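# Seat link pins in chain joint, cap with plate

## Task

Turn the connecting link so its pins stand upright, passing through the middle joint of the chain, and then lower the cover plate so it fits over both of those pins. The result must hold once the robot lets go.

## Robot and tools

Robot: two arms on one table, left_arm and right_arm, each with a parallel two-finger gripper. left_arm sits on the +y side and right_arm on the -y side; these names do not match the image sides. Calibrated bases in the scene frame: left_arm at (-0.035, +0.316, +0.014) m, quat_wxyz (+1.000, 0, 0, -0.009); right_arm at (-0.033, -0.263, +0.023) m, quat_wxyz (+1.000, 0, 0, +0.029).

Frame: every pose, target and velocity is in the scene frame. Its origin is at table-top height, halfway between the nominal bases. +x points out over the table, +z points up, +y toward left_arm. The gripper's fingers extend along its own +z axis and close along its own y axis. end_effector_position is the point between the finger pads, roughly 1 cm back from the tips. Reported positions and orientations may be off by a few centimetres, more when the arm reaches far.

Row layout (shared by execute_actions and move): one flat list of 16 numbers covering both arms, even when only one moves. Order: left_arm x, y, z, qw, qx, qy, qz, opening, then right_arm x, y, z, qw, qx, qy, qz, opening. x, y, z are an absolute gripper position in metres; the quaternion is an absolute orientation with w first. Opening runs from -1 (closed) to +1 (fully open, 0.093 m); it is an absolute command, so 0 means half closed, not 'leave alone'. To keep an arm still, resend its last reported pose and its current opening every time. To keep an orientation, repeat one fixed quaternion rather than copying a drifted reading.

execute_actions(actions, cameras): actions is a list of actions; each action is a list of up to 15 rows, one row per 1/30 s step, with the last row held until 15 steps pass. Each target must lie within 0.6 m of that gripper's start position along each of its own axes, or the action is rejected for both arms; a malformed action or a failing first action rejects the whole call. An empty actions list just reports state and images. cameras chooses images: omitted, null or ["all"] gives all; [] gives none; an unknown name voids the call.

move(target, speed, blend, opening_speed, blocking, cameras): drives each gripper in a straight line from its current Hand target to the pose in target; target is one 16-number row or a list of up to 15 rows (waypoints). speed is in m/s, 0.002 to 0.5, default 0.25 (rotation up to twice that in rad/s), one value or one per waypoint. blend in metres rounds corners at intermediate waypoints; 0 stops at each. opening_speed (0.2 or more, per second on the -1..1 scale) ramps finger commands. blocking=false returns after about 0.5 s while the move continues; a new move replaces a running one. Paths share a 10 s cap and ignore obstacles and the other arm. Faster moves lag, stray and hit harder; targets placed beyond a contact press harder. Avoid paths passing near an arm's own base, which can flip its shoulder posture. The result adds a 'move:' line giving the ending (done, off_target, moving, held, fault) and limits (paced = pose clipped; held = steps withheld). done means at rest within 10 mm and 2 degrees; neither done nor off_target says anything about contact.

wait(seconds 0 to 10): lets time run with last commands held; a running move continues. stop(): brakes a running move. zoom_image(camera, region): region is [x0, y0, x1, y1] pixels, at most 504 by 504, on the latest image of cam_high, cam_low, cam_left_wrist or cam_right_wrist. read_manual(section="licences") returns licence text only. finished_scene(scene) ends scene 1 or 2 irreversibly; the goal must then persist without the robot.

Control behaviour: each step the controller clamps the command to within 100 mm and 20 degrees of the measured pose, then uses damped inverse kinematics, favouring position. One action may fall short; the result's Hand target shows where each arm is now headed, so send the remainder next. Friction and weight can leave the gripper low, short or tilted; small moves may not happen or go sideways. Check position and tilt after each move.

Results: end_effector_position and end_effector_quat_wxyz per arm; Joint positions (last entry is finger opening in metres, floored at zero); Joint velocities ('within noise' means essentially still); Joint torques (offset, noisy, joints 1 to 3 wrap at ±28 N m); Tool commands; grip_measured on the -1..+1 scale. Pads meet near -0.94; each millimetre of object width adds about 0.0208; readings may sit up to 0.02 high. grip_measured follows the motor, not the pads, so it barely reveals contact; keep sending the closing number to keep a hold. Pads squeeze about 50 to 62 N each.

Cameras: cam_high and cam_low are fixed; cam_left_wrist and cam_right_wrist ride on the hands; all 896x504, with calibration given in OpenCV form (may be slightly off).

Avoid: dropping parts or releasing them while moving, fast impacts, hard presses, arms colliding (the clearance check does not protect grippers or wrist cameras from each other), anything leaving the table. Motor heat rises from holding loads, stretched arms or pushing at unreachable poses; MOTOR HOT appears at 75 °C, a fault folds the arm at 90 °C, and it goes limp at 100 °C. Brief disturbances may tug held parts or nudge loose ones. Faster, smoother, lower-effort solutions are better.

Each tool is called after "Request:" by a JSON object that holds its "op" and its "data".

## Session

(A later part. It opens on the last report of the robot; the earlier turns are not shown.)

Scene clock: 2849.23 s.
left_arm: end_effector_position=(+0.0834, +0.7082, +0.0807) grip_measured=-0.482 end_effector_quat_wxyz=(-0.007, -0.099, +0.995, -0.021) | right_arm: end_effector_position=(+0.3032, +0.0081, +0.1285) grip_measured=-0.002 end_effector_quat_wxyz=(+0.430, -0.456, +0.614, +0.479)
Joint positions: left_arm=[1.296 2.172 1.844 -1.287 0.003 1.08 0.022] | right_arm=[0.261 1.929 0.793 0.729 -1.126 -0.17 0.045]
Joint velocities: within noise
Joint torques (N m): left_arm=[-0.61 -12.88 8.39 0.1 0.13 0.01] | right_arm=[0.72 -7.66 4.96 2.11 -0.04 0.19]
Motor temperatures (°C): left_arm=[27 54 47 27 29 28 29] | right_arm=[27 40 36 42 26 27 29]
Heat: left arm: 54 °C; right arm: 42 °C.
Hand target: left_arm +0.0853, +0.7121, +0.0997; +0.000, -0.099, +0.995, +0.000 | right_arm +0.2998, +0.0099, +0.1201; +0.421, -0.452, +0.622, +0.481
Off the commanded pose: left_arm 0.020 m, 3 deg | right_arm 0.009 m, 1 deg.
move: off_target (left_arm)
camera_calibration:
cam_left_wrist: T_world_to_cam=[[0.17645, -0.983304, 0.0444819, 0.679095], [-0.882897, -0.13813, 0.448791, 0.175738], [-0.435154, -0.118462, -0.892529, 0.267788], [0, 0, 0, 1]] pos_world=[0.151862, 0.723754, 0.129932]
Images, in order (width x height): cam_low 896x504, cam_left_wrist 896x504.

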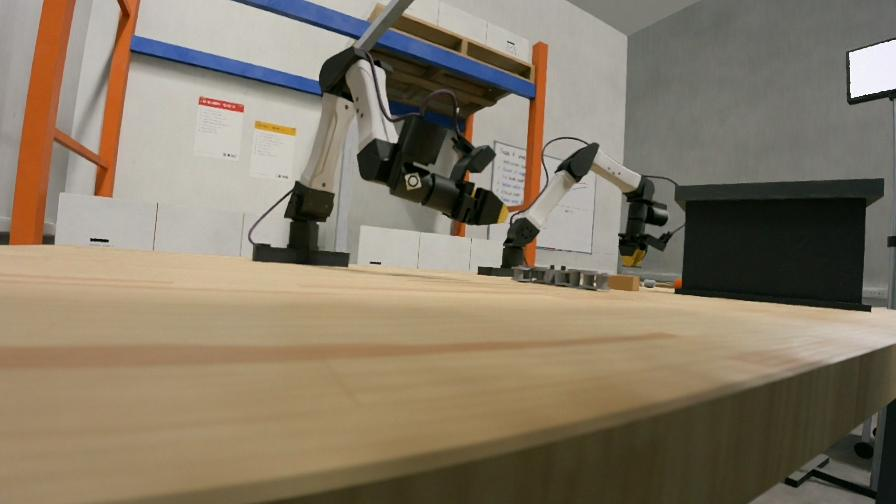

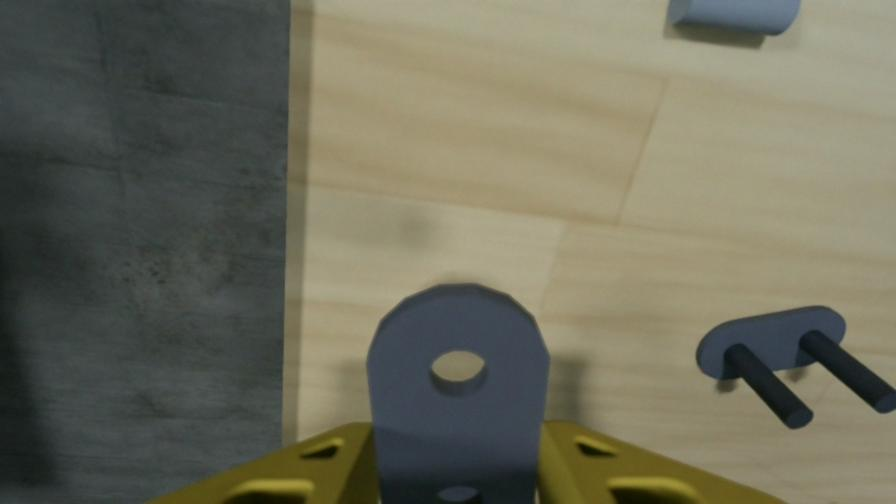

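Request:
{"op": "move", "data": {"target": [[0.12, 0.62, 0.16, 0, -0.2079, 0.9781, 0, -0.95, 0.30, 0.01, 0.12, 0.42, -0.45, 0.62, 0.48, 0],[0.215, 0.49, 0.16, 0, -0.2588, 0.9659, 0, -0.95, 0.30, 0.01, 0.12, 0.42, -0.45, 0.62, 0.48, 0],[0.270, 0.36, 0.16, 0, -0.0872, 0.9962, 0, -0.95, 0.30, 0.01, 0.12, 0.42, -0.45, 0.62, 0.48, 0],[0.285, 0.25, 0.15, 0, 0.02, 1, 0, -0.95, 0.30, 0.01, 0.12, 0.42, -0.45, 0.62, 0.48, 0],[0.309, 0.157, 0.125, 0, 0.0462, 0.9989, 0, -0.95, 0.30, 0.01, 0.12, 0.42, -0.45, 0.62, 0.48, 0]], "speed": 0.13, "blend": 0.03}}

Request:
{"op": "zoom_image", "data": {"camera": "cam_right_wrist", "region": [360, 150, 640, 370]}}

Request:
{"op": "zoom_image", "data": {"camera": "cam_low", "region": [500, 210, 630, 300]}}

Scene clock: 2870.80 s.
left_arm: end_effector_position=(+0.3025, +0.1600, +0.1209) grip_measured=-0.482 end_effector_quat_wxyz=(-0.011, +0.050, +0.999, +0.003) | right_arm: end_effector_position=(+0.3032, +0.0081, +0.1285) grip_measured=-0.002 end_effector_quat_wxyz=(+0.430, -0.456, +0.614, +0.479)
Joint positions: left_arm=[-0.414 1.98 1.715 -1.328 0.003 -0.331 0.022] | right_arm=[0.261 1.929 0.793 0.729 -1.126 -0.17 0.045]
Joint velocities: within noise
Joint torques (N m): left_arm=[-0.44 -8.43 8.75 0.32 0.08 -0.08] | right_arm=[0.73 -7.64 4.79 2.15 -0.07 0.15]
Motor temperatures (°C): left_arm=[27 55 49 27 29 28 29] | right_arm=[27 40 36 42 26 27 29]
Heat: left arm: 55 °C; right arm: 42 °C.
Hand target: left_arm +0.3089, +0.1571, +0.1251; +0.000, +0.046, +0.999, +0.000 | right_arm +0.2998, +0.0099, +0.1201; +0.421, -0.452, +0.622, +0.481
Off the commanded pose: left_arm 0.008 m, 1 deg | right_arm 0.009 m, 1 deg.
move: done
camera_calibration:
cam_left_wrist: T_world_to_cam=[[-0.121654, -0.992572, -0.00115255, 0.196695], [-0.884886, 0.10793, 0.453131, 0.236154], [-0.449641, 0.0561453, -0.891443, 0.310351], [0, 0, 0, 1]] pos_world=[0.372445, 0.152321, 0.169878]
cam_right_wrist: T_world_to_cam=[[0.977899, -0.1227, -0.169285, -0.275964], [-0.209012, -0.593679, -0.777084, 0.20244], [-0.00515292, 0.795293, -0.606204, 0.157732], [0, 0, 0, 1]] pos_world=[0.31299, -0.0391189, 0.206214]

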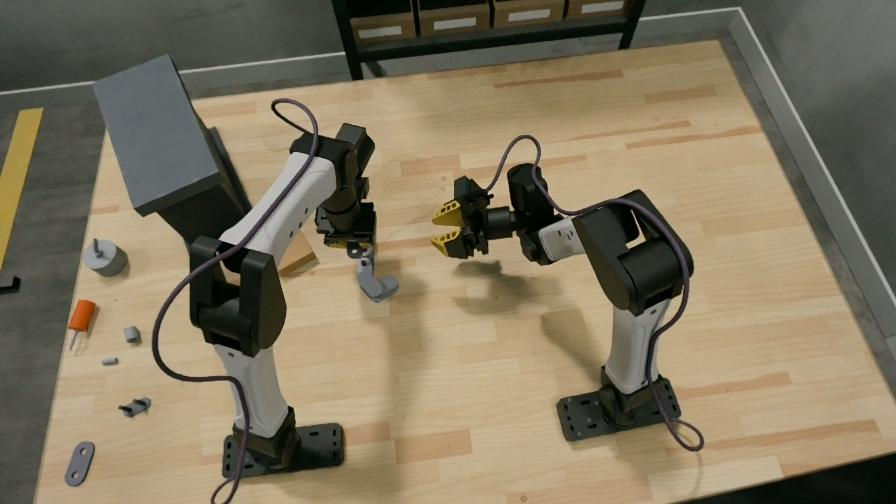

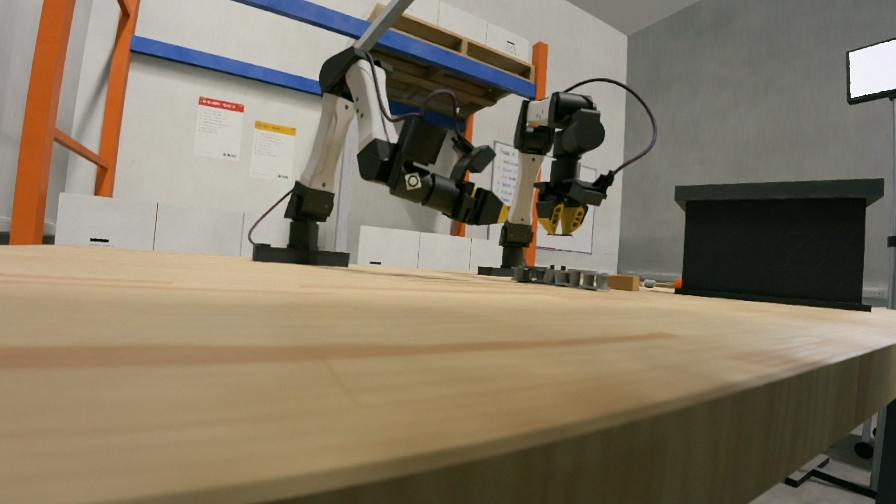

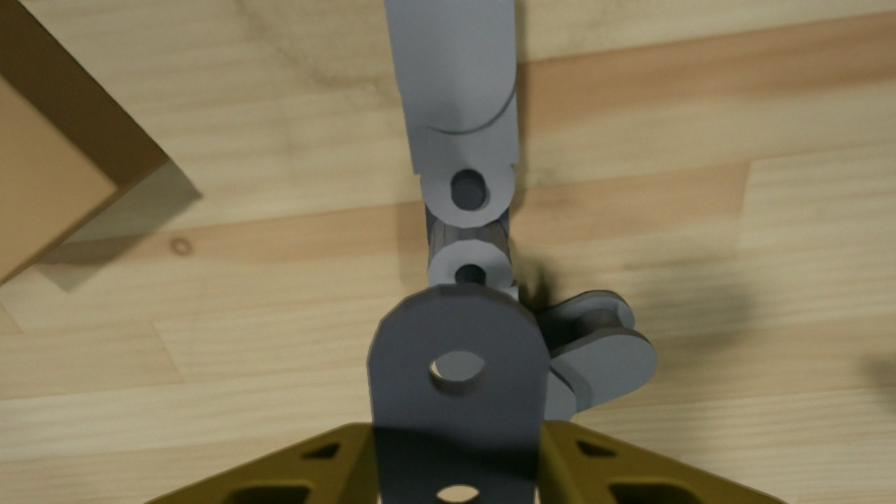

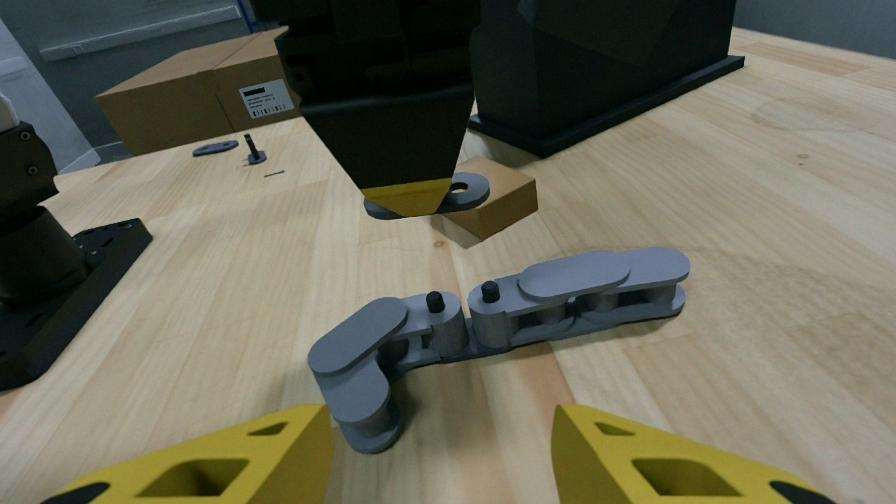

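Scaled by 1.800 from the camera's 896x504 image, which has a finer 1280x720 frame.

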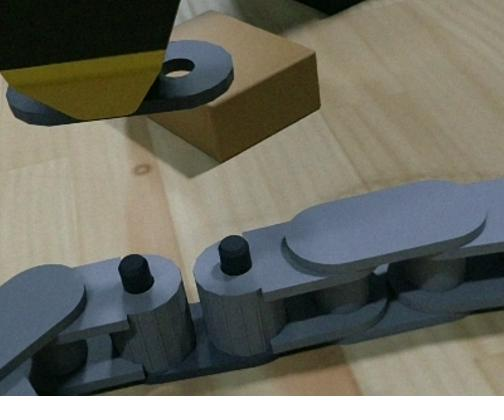

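Scaled by 3.877 from the camera's 896x504 image, which has a finer 1280x720 frame.

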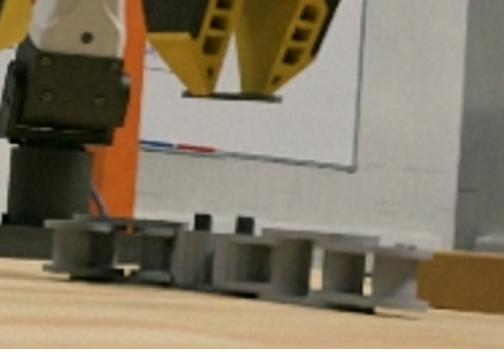

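Request:
{"op": "move", "data": {"target": [[0.3105, 0.1525, 0.088, 0, 0.0462, 0.9989, 0, -0.95, 0.30, 0.01, 0.12, 0.42, -0.45, 0.62, 0.48, 0]], "speed": 0.08, "cameras": ["cam_left_wrist","cam_right_wrist"]}}

Request:
{"op": "zoom_image", "data": {"camera": "cam_right_wrist", "region": [380, 170, 580, 350]}}

Request:
{"op": "zoom_image", "data": {"camera": "cam_left_wrist", "region": [320, 150, 620, 504]}}

Scene clock: 2899.03 s.
left_arm: end_effector_position=(+0.3096, +0.1554, +0.0897) grip_measured=-0.482 end_effector_quat_wxyz=(-0.003, +0.047, +0.999, +0.000) | right_arm: end_effector_position=(+0.3032, +0.0081, +0.1285) grip_measured=-0.002 end_effector_quat_wxyz=(+0.430, -0.456, +0.614, +0.479)
Joint positions: left_arm=[-0.417 2.008 1.63 -1.199 0.003 -0.341 0.022] | right_arm=[0.261 1.929 0.793 0.729 -1.126 -0.17 0.045]
Joint velocities: within noise
Joint torques (N m): left_arm=[-1.07 -8.77 6.26 0.39 0.07 -0.08] | right_arm=[0.79 -7.61 4.75 2.12 -0.01 0.15]
Motor temperatures (°C): left_arm=[27 53 52 26 29 28 30] | right_arm=[27 40 36 42 26 27 29]
Heat: left arm: 53 °C; right arm: 42 °C.
Hand target: left_arm +0.3104, +0.1525, +0.0880; +0.000, +0.046, +0.999, +0.000 | right_arm +0.2998, +0.0099, +0.1201; +0.421, -0.452, +0.622, +0.481
Off the commanded pose: left_arm 0.004 m, 0 deg | right_arm 0.009 m, 1 deg.
move: done
camera_calibration:
cam_left_wrist: T_world_to_cam=[[-0.115235, -0.993331, 0.00378493, 0.190716], [-0.892234, 0.105181, 0.439153, 0.260974], [-0.436622, 0.0472289, -0.898404, 0.283923], [0, 0, 0, 1]] pos_world=[0.378794, 0.148585, 0.139748]
cam_right_wrist: T_world_to_cam=[[0.977899, -0.1227, -0.169285, -0.275964], [-0.209012, -0.593679, -0.777084, 0.20244], [-0.00515292, 0.795293, -0.606204, 0.157732], [0, 0, 0, 1]] pos_world=[0.31299, -0.0391189, 0.206214]
Images, in order (width x height): cam_left_wrist 896x504, cam_right_wrist 896x504.

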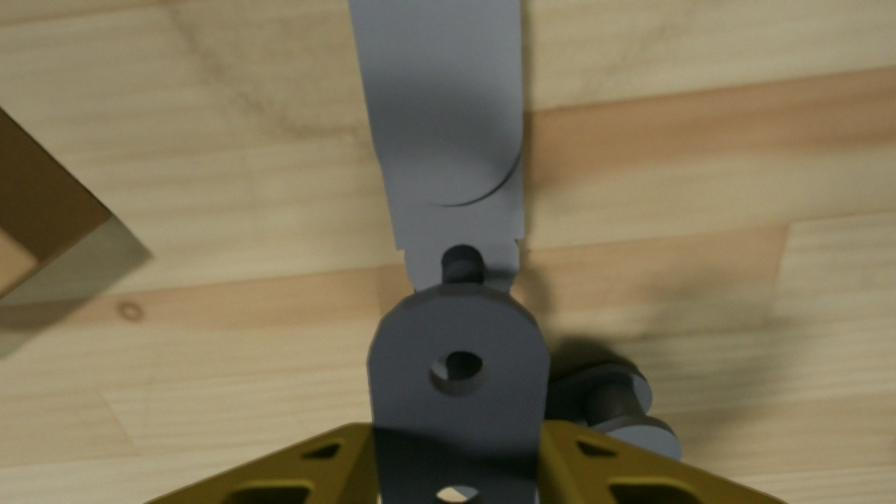

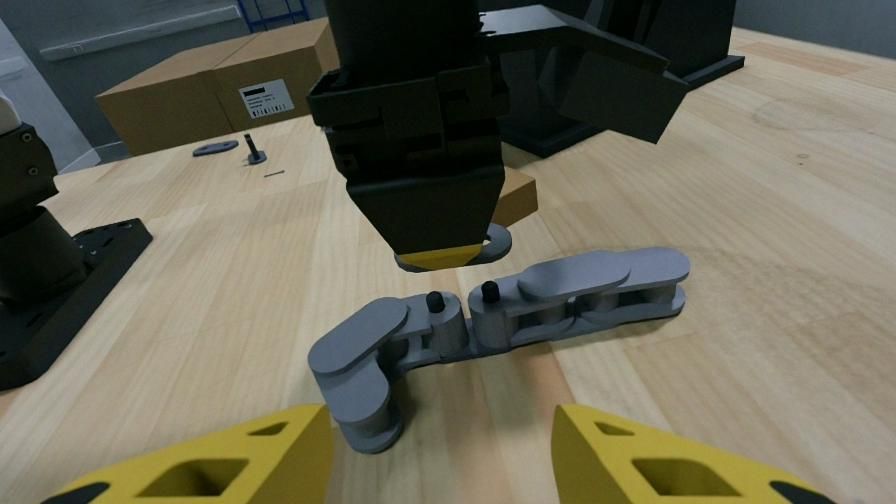

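Scaled by 2.520 from the camera's 896x504 image, which has a finer 1280x720 frame.

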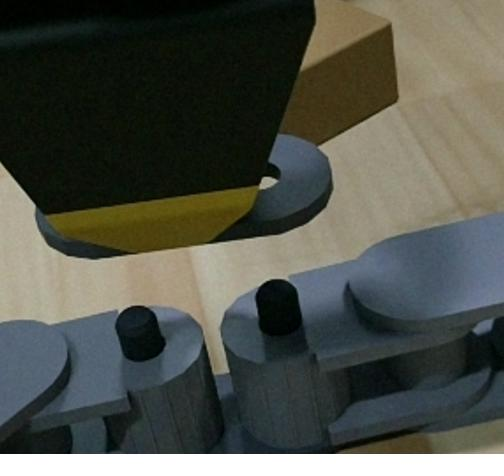

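Scaled by 1.424 from the camera's 896x504 image, which has a finer 1280x720 frame.

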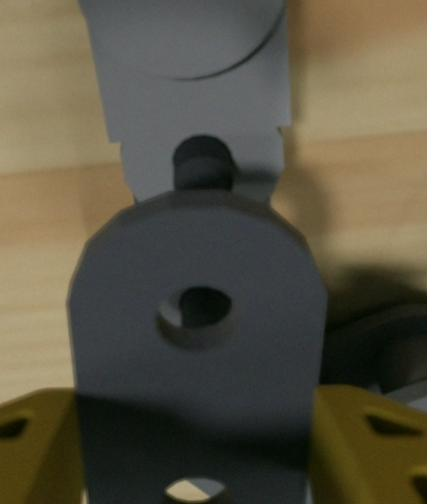

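Request:
{"op": "move", "data": {"target": [[0.3113, 0.1500, 0.073, 0, 0.0462, 0.9989, 0, -0.95, 0.30, 0.01, 0.12, 0.42, -0.45, 0.62, 0.48, 0]], "speed": 0.06, "cameras": ["cam_left_wrist","cam_right_wrist"]}}

Request:
{"op": "zoom_image", "data": {"camera": "cam_right_wrist", "region": [380, 200, 560, 350]}}

Request:
{"op": "zoom_image", "data": {"camera": "cam_left_wrist", "region": [360, 270, 560, 504]}}

Request:
{"op": "zoom_image", "data": {"camera": "cam_low", "region": [530, 240, 590, 294]}}

Scene clock: 2935.37 s.
left_arm: end_effector_position=(+0.3110, +0.1526, +0.0761) grip_measured=-0.482 end_effector_quat_wxyz=(-0.001, +0.047, +0.999, -0.001) | right_arm: end_effector_position=(+0.3032, +0.0081, +0.1285) grip_measured=-0.002 end_effector_quat_wxyz=(+0.430, -0.456, +0.614, +0.479)
Joint positions: left_arm=[-0.422 2.022 1.596 -1.147 0.003 -0.346 0.022] | right_arm=[0.261 1.929 0.793 0.729 -1.126 -0.17 0.045]
Joint velocities: within noise
Joint torques (N m): left_arm=[-1.03 -8.57 6.05 0.4 0.06 -0.07] | right_arm=[0.75 -7.51 4.86 2.11 -0.05 0.14]
Motor temperatures (°C): left_arm=[27 53 49 26 29 28 30] | right_arm=[27 40 36 42 26 27 29]
Heat: left arm: 53 °C; right arm: 42 °C.
Hand target: left_arm +0.3113, +0.1500, +0.0730; +0.000, +0.046, +0.999, +0.000 | right_arm +0.2998, +0.0099, +0.1201; +0.421, -0.452, +0.622, +0.481
Off the commanded pose: left_arm 0.004 m, 0 deg | right_arm 0.009 m, 1 deg.
move: done
camera_calibration:
cam_left_wrist: T_world_to_cam=[[-0.115254, -0.993322, 0.00521041, 0.188071], [-0.894045, 0.106018, 0.435251, 0.269284], [-0.432897, 0.0455061, -0.900294, 0.271759], [0, 0, 0, 1]] pos_world=[0.380072, 0.145899, 0.126477]
cam_right_wrist: T_world_to_cam=[[0.977899, -0.1227, -0.169285, -0.275964], [-0.209012, -0.593679, -0.777084, 0.20244], [-0.00515292, 0.795293, -0.606204, 0.157732], [0, 0, 0, 1]] pos_world=[0.31299, -0.0391189, 0.206214]
Images, in order (width x height): cam_left_wrist 896x504, cam_right_wrist 896x504.

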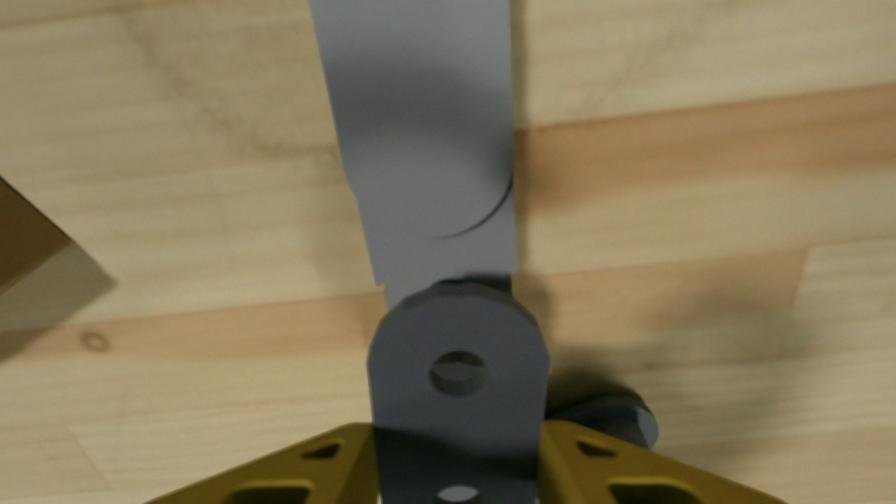

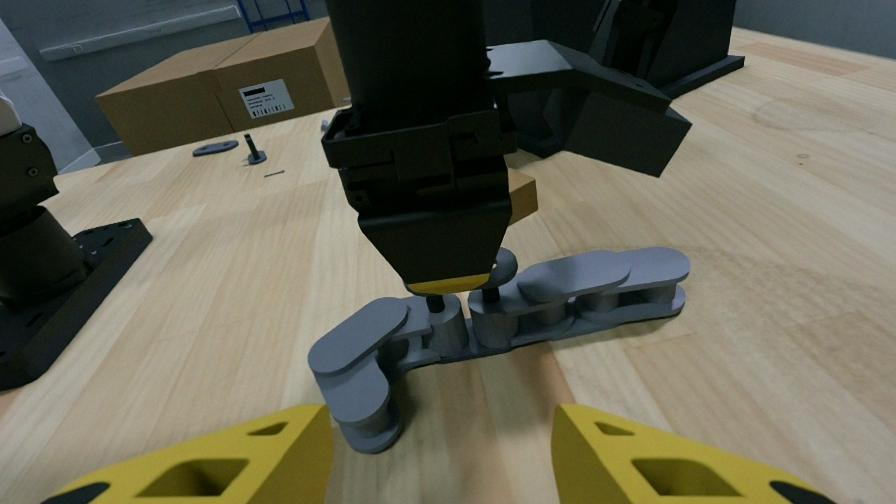

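Scaled by 2.800 from the camera's 896x504 image, which has a finer 1280x720 frame.

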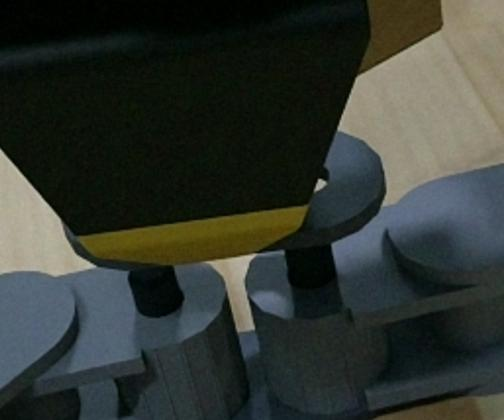

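Scaled by 2.154 from the camera's 896x504 image, which has a finer 1280x720 frame.

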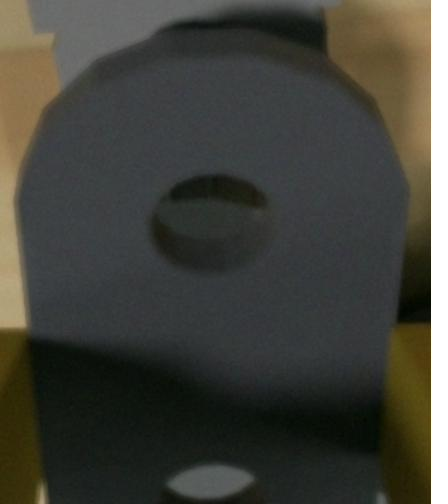

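This scene's latest camera images include none from cam_low. They are from: cam_left_wrist, cam_right_wrist. cam_low's image comes with the result of a call that names it in "cameras".

Request:
{"op": "move", "data": {"target": [[0.3118, 0.1562, 0.061, 0, 0.0462, 0.9989, 0, -0.95, 0.30, 0.01, 0.12, 0.42, -0.45, 0.62, 0.48, 0]], "speed": 0.05, "cameras": ["cam_left_wrist","cam_right_wrist","cam_low"]}}

Request:
{"op": "zoom_image", "data": {"camera": "cam_right_wrist", "region": [380, 200, 560, 350]}}

Request:
{"op": "zoom_image", "data": {"camera": "cam_left_wrist", "region": [360, 270, 560, 504]}}

Request:
{"op": "zoom_image", "data": {"camera": "cam_low", "region": [530, 240, 590, 294]}}

Scene clock: 2964.90 s.
left_arm: end_effector_position=(+0.3093, +0.1535, +0.0648) grip_measured=-0.482 end_effector_quat_wxyz=(+0.000, +0.047, +0.999, -0.001) | right_arm: end_effector_position=(+0.3032, +0.0081, +0.1285) grip_measured=-0.002 end_effector_quat_wxyz=(+0.430, -0.456, +0.614, +0.479)
Joint positions: left_arm=[-0.422 2.022 1.551 -1.099 0.003 -0.346 0.022] | right_arm=[0.261 1.929 0.793 0.729 -1.126 -0.17 0.045]
Joint velocities: within noise
Joint torques (N m): left_arm=[0.43 -8.35 6.02 0.4 0.08 0.08] | right_arm=[0.53 -7.58 4.85 2.16 -0.05 0.12]
Motor temperatures (°C): left_arm=[27 50 48 26 29 28 30] | right_arm=[27 40 35 42 26 27 29]
Heat: left arm: 50 °C; right arm: 42 °C.
Hand target: left_arm +0.3117, +0.1562, +0.0610; +0.000, +0.046, +0.999, +0.000 | right_arm +0.2998, +0.0099, +0.1201; +0.421, -0.452, +0.622, +0.481
Off the commanded pose: left_arm 0.005 m, 0 deg | right_arm 0.009 m, 1 deg.
move: done
camera_calibration:
cam_left_wrist: T_world_to_cam=[[-0.114885, -0.993362, 0.00581792, 0.188596], [-0.894835, 0.106029, 0.433622, 0.272905], [-0.43136, 0.0446104, -0.901076, 0.26051], [0, 0, 0, 1]] pos_world=[0.378245, 0.146786, 0.115305]
cam_right_wrist: T_world_to_cam=[[0.977899, -0.1227, -0.169285, -0.275964], [-0.209012, -0.593679, -0.777084, 0.20244], [-0.00515292, 0.795293, -0.606204, 0.157732], [0, 0, 0, 1]] pos_world=[0.31299, -0.0391189, 0.206214]
Images, in order (width x height): cam_low 896x504, cam_left_wrist 896x504, cam_right_wrist 896x504.

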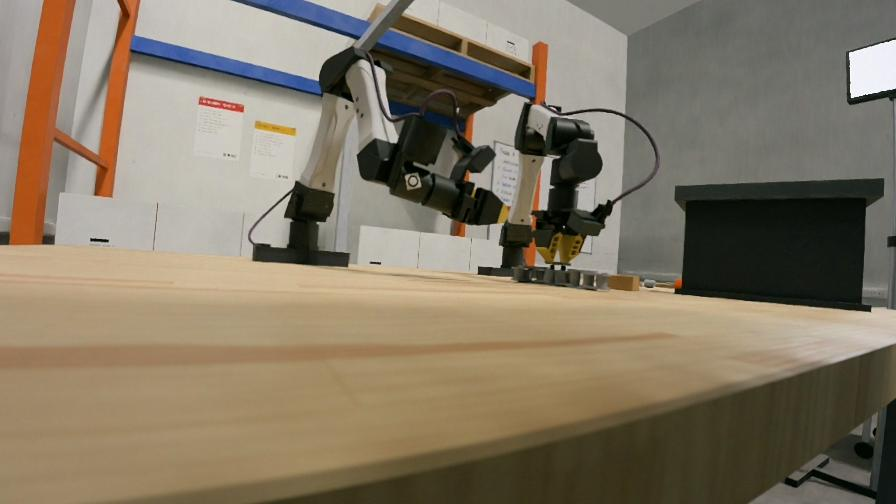

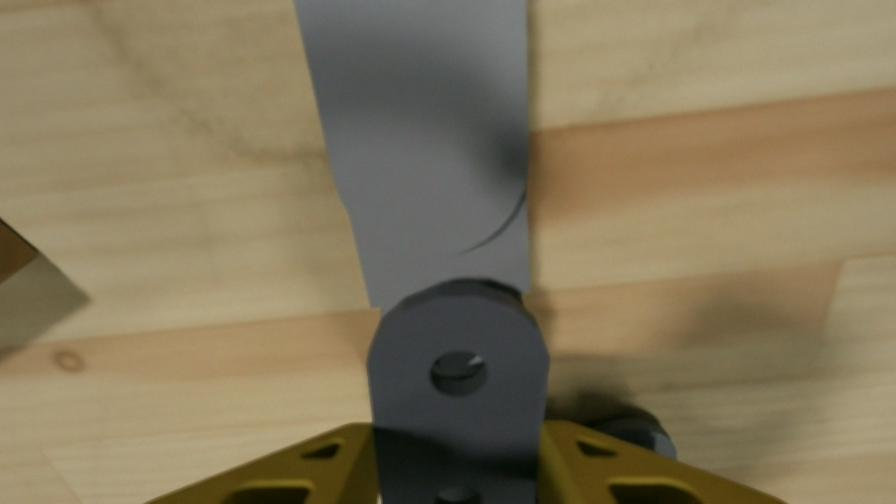

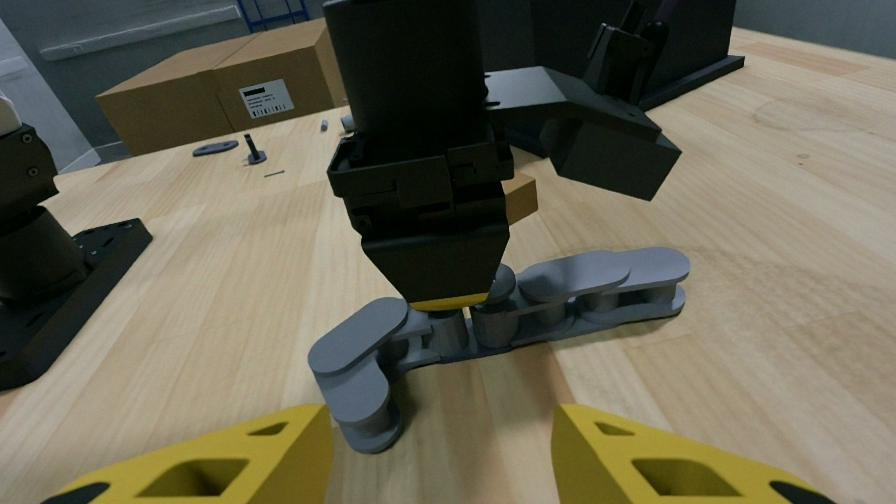

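Scaled by 2.800 from the camera's 896x504 image, which has a finer 1280x720 frame.

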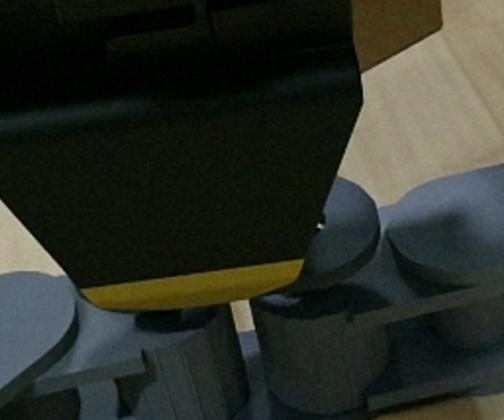

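Scaled by 2.154 from the camera's 896x504 image, which has a finer 1280x720 frame.

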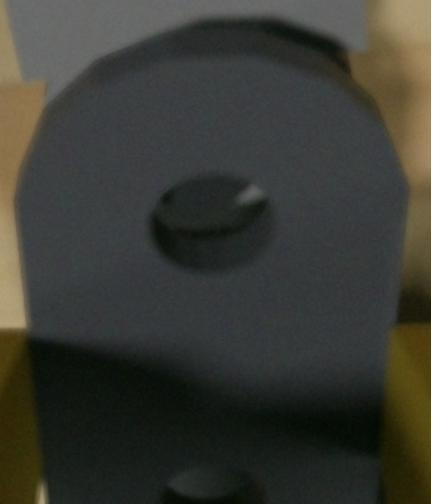

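Scaled by 8.400 from the camera's 896x504 image, which has a finer 1280x720 frame.

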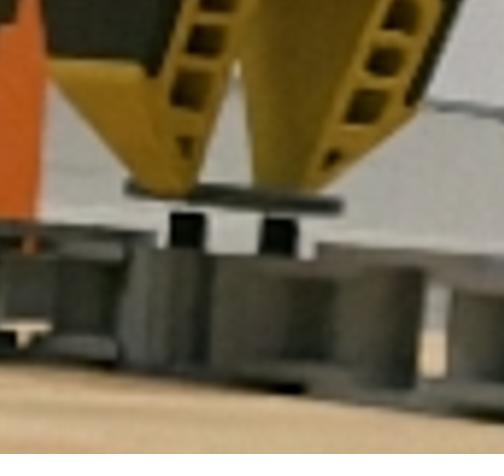

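Request:
{"op": "move", "data": {"target": [0.3135, 0.1562, 0.060, 0, 0.0462, 0.9989, 0, -0.95, 0.30, 0.01, 0.12, 0.42, -0.45, 0.62, 0.48, 0], "speed": 0.03}}

Scene clock: 2988.07 s.
left_arm: end_effector_position=(+0.3095, +0.1534, +0.0625) grip_measured=-0.482 end_effector_quat_wxyz=(-0.002, +0.047, +0.999, -0.001) | right_arm: end_effector_position=(+0.3032, +0.0081, +0.1285) grip_measured=-0.002 end_effector_quat_wxyz=(+0.430, -0.456, +0.614, +0.479)
Joint positions: left_arm=[-0.422 2.028 1.551 -1.096 0.003 -0.345 0.022] | right_arm=[0.261 1.929 0.793 0.729 -1.126 -0.17 0.045]
Joint velocities: within noise
Joint torques (N m): left_arm=[0.64 -8.42 6.5 0.4 0.06 0.06] | right_arm=[0.79 -7.66 4.72 2.11 -0.03 0.16]
Motor temperatures (°C): left_arm=[27 49 47 26 29 28 30] | right_arm=[27 40 35 43 26 27 29]
Heat: left arm: 49 °C; right arm: 43 °C.
Hand target: left_arm +0.3134, +0.1562, +0.0600; +0.000, +0.046, +0.999, +0.000 | right_arm +0.2998, +0.0099, +0.1201; +0.421, -0.452, +0.622, +0.481
Off the commanded pose: left_arm 0.005 m, 0 deg | right_arm 0.009 m, 1 deg.
move: done
camera_calibration:
cam_left_wrist: T_world_to_cam=[[-0.116003, -0.993238, 0.00460585, 0.188938], [-0.893212, 0.106347, 0.436878, 0.273365], [-0.434414, 0.0465653, -0.899509, 0.259044], [0, 0, 0, 1]] pos_world=[0.378623, 0.146526, 0.112715]
cam_right_wrist: T_world_to_cam=[[0.977899, -0.1227, -0.169285, -0.275964], [-0.209012, -0.593679, -0.777084, 0.20244], [-0.00515292, 0.795293, -0.606204, 0.157732], [0, 0, 0, 1]] pos_world=[0.31299, -0.0391189, 0.206214]

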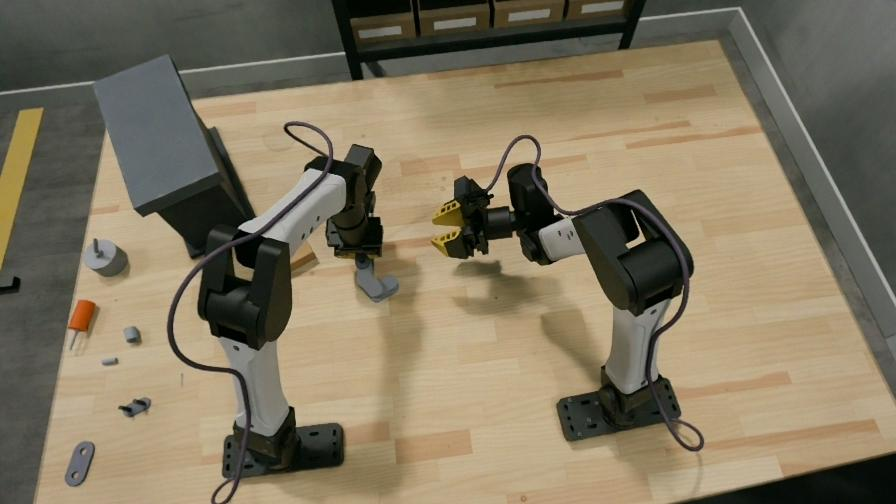

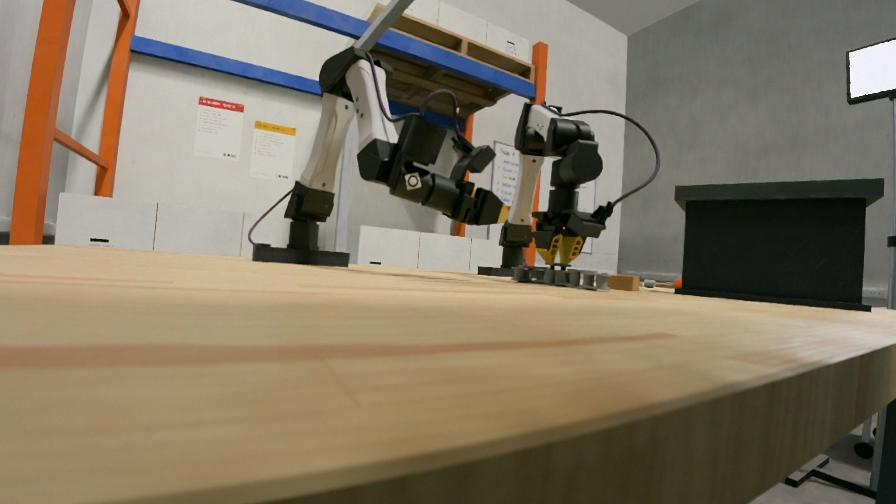

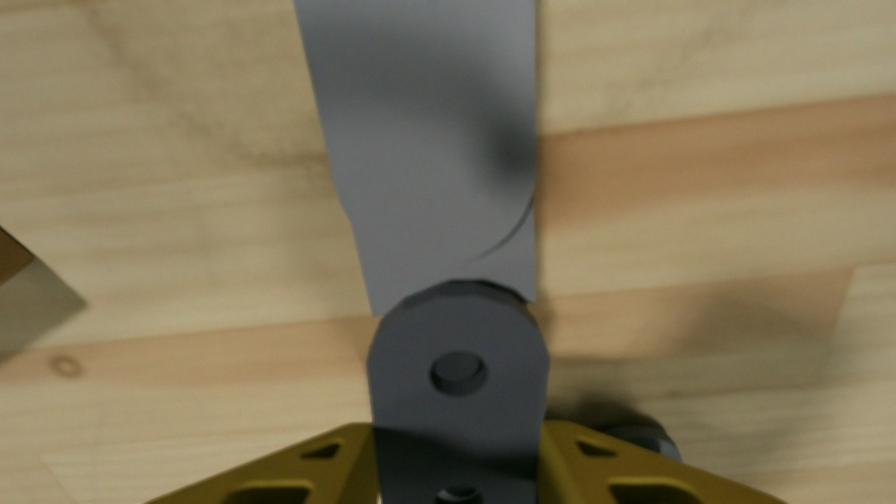

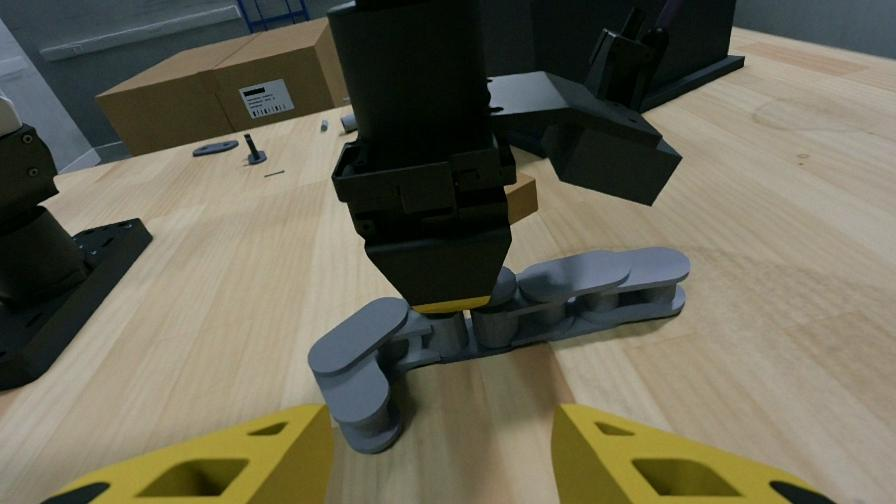

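Request:
{"op": "zoom_image", "data": {"camera": "cam_low", "region": [530, 240, 590, 294]}}

Request:
{"op": "zoom_image", "data": {"camera": "cam_left_wrist", "region": [360, 270, 560, 504]}}

Request:
{"op": "zoom_image", "data": {"camera": "cam_right_wrist", "region": [380, 250, 540, 380]}}

Scaled by 8.400 from the camera's 896x504 image, which has a finer 1280x720 frame.

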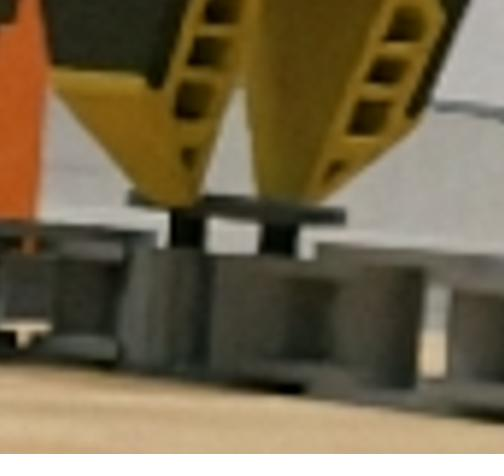

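Scaled by 2.154 from the camera's 896x504 image, which has a finer 1280x720 frame.

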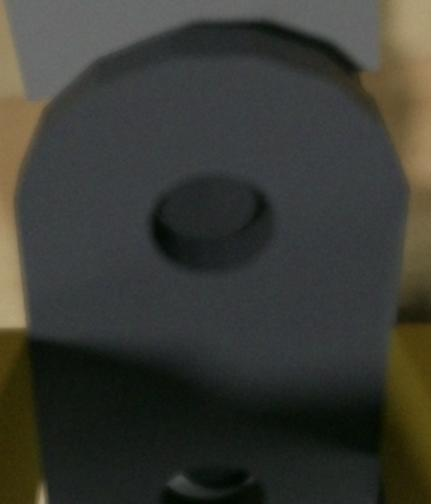

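Scaled by 3.150 from the camera's 896x504 image, which has a finer 1280x720 frame.

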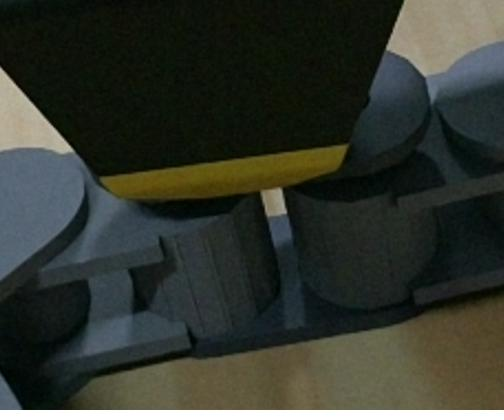

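Request:
{"op": "move", "data": {"target": [0.3135, 0.1562, 0.054, 0, 0.0462, 0.9989, 0, -0.95, 0.30, 0.01, 0.12, 0.42, -0.45, 0.62, 0.48, 0], "speed": 0.03}}

Request:
{"op": "zoom_image", "data": {"camera": "cam_low", "region": [530, 240, 590, 294]}}

Request:
{"op": "zoom_image", "data": {"camera": "cam_left_wrist", "region": [360, 270, 560, 504]}}

Request:
{"op": "zoom_image", "data": {"camera": "cam_right_wrist", "region": [380, 250, 540, 380]}}

Scene clock: 3007.73 s.
left_arm: end_effector_position=(+0.3099, +0.1532, +0.0585) grip_measured=-0.482 end_effector_quat_wxyz=(-0.002, +0.048, +0.999, -0.001) | right_arm: end_effector_position=(+0.3032, +0.0081, +0.1285) grip_measured=-0.002 end_effector_quat_wxyz=(+0.430, -0.456, +0.614, +0.479)
Joint positions: left_arm=[-0.422 2.033 1.542 -1.082 0.003 -0.345 0.022] | right_arm=[0.261 1.929 0.793 0.729 -1.126 -0.17 0.045]
Joint velocities: within noise
Joint torques (N m): left_arm=[0.58 -8.38 5.9 0.49 0.08 0.07] | right_arm=[0.65 -7.68 4.97 2.15 -0.03 0.18]
Motor temperatures (°C): left_arm=[27 50 47 26 29 28 30] | right_arm=[27 40 35 43 26 27 29]
Heat: left arm: 50 °C; right arm: 43 °C.
Hand target: left_arm +0.3134, +0.1562, +0.0540; +0.000, +0.046, +0.999, +0.000 | right_arm +0.2998, +0.0099, +0.1201; +0.421, -0.452, +0.622, +0.481
Off the commanded pose: left_arm 0.007 m, 0 deg | right_arm 0.009 m, 1 deg.
move: done
camera_calibration:
cam_left_wrist: T_world_to_cam=[[-0.116384, -0.993193, 0.00472856, 0.188924], [-0.893322, 0.106759, 0.436552, 0.275442], [-0.434085, 0.0465835, -0.899667, 0.255578], [0, 0, 0, 1]] pos_world=[0.378989, 0.146326, 0.108797]
cam_right_wrist: T_world_to_cam=[[0.977899, -0.1227, -0.169285, -0.275964], [-0.209012, -0.593679, -0.777084, 0.20244], [-0.00515292, 0.795293, -0.606204, 0.157732], [0, 0, 0, 1]] pos_world=[0.31299, -0.0391189, 0.206214]

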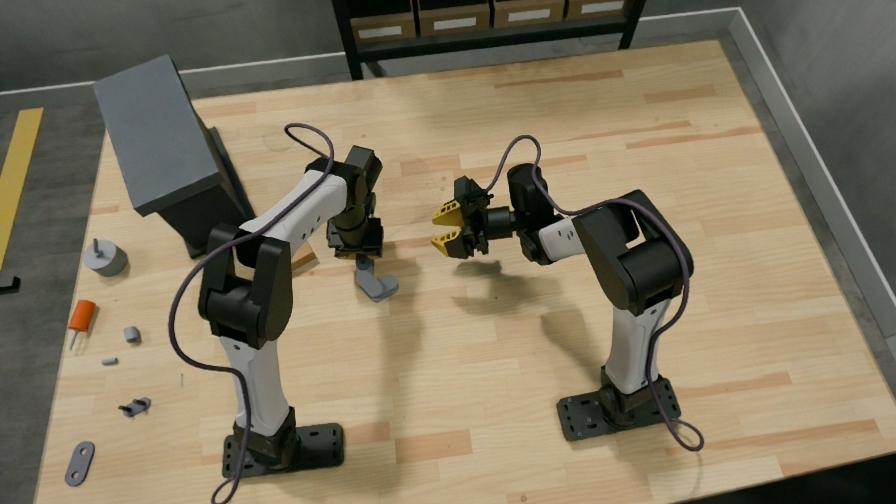

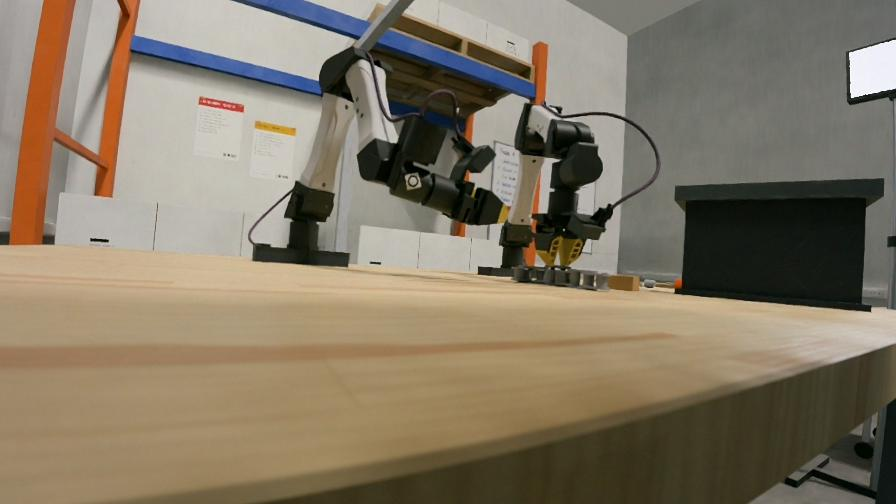

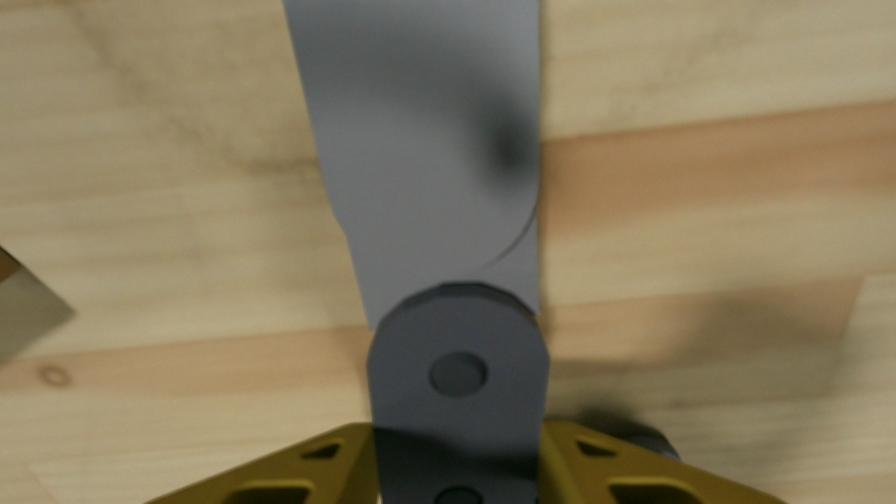

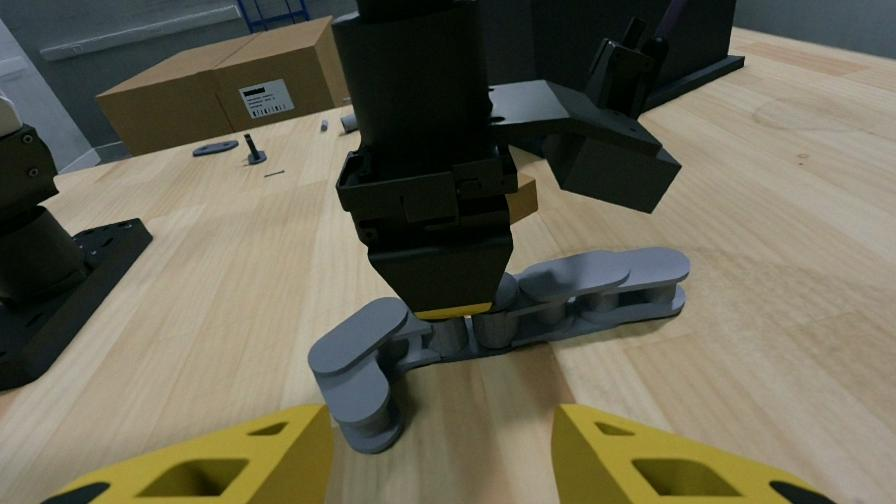

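Scaled by 8.400 from the camera's 896x504 image, which has a finer 1280x720 frame.

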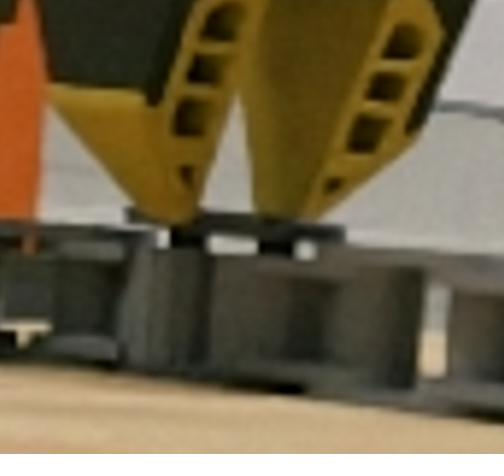

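Scaled by 2.154 from the camera's 896x504 image, which has a finer 1280x720 frame.

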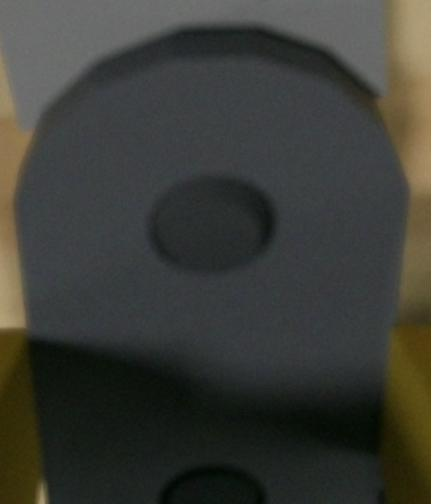

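Scaled by 3.150 from the camera's 896x504 image, which has a finer 1280x720 frame.

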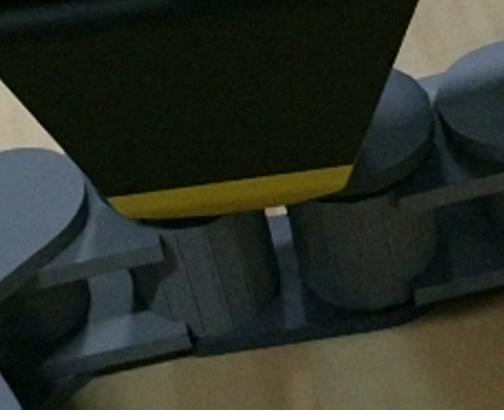

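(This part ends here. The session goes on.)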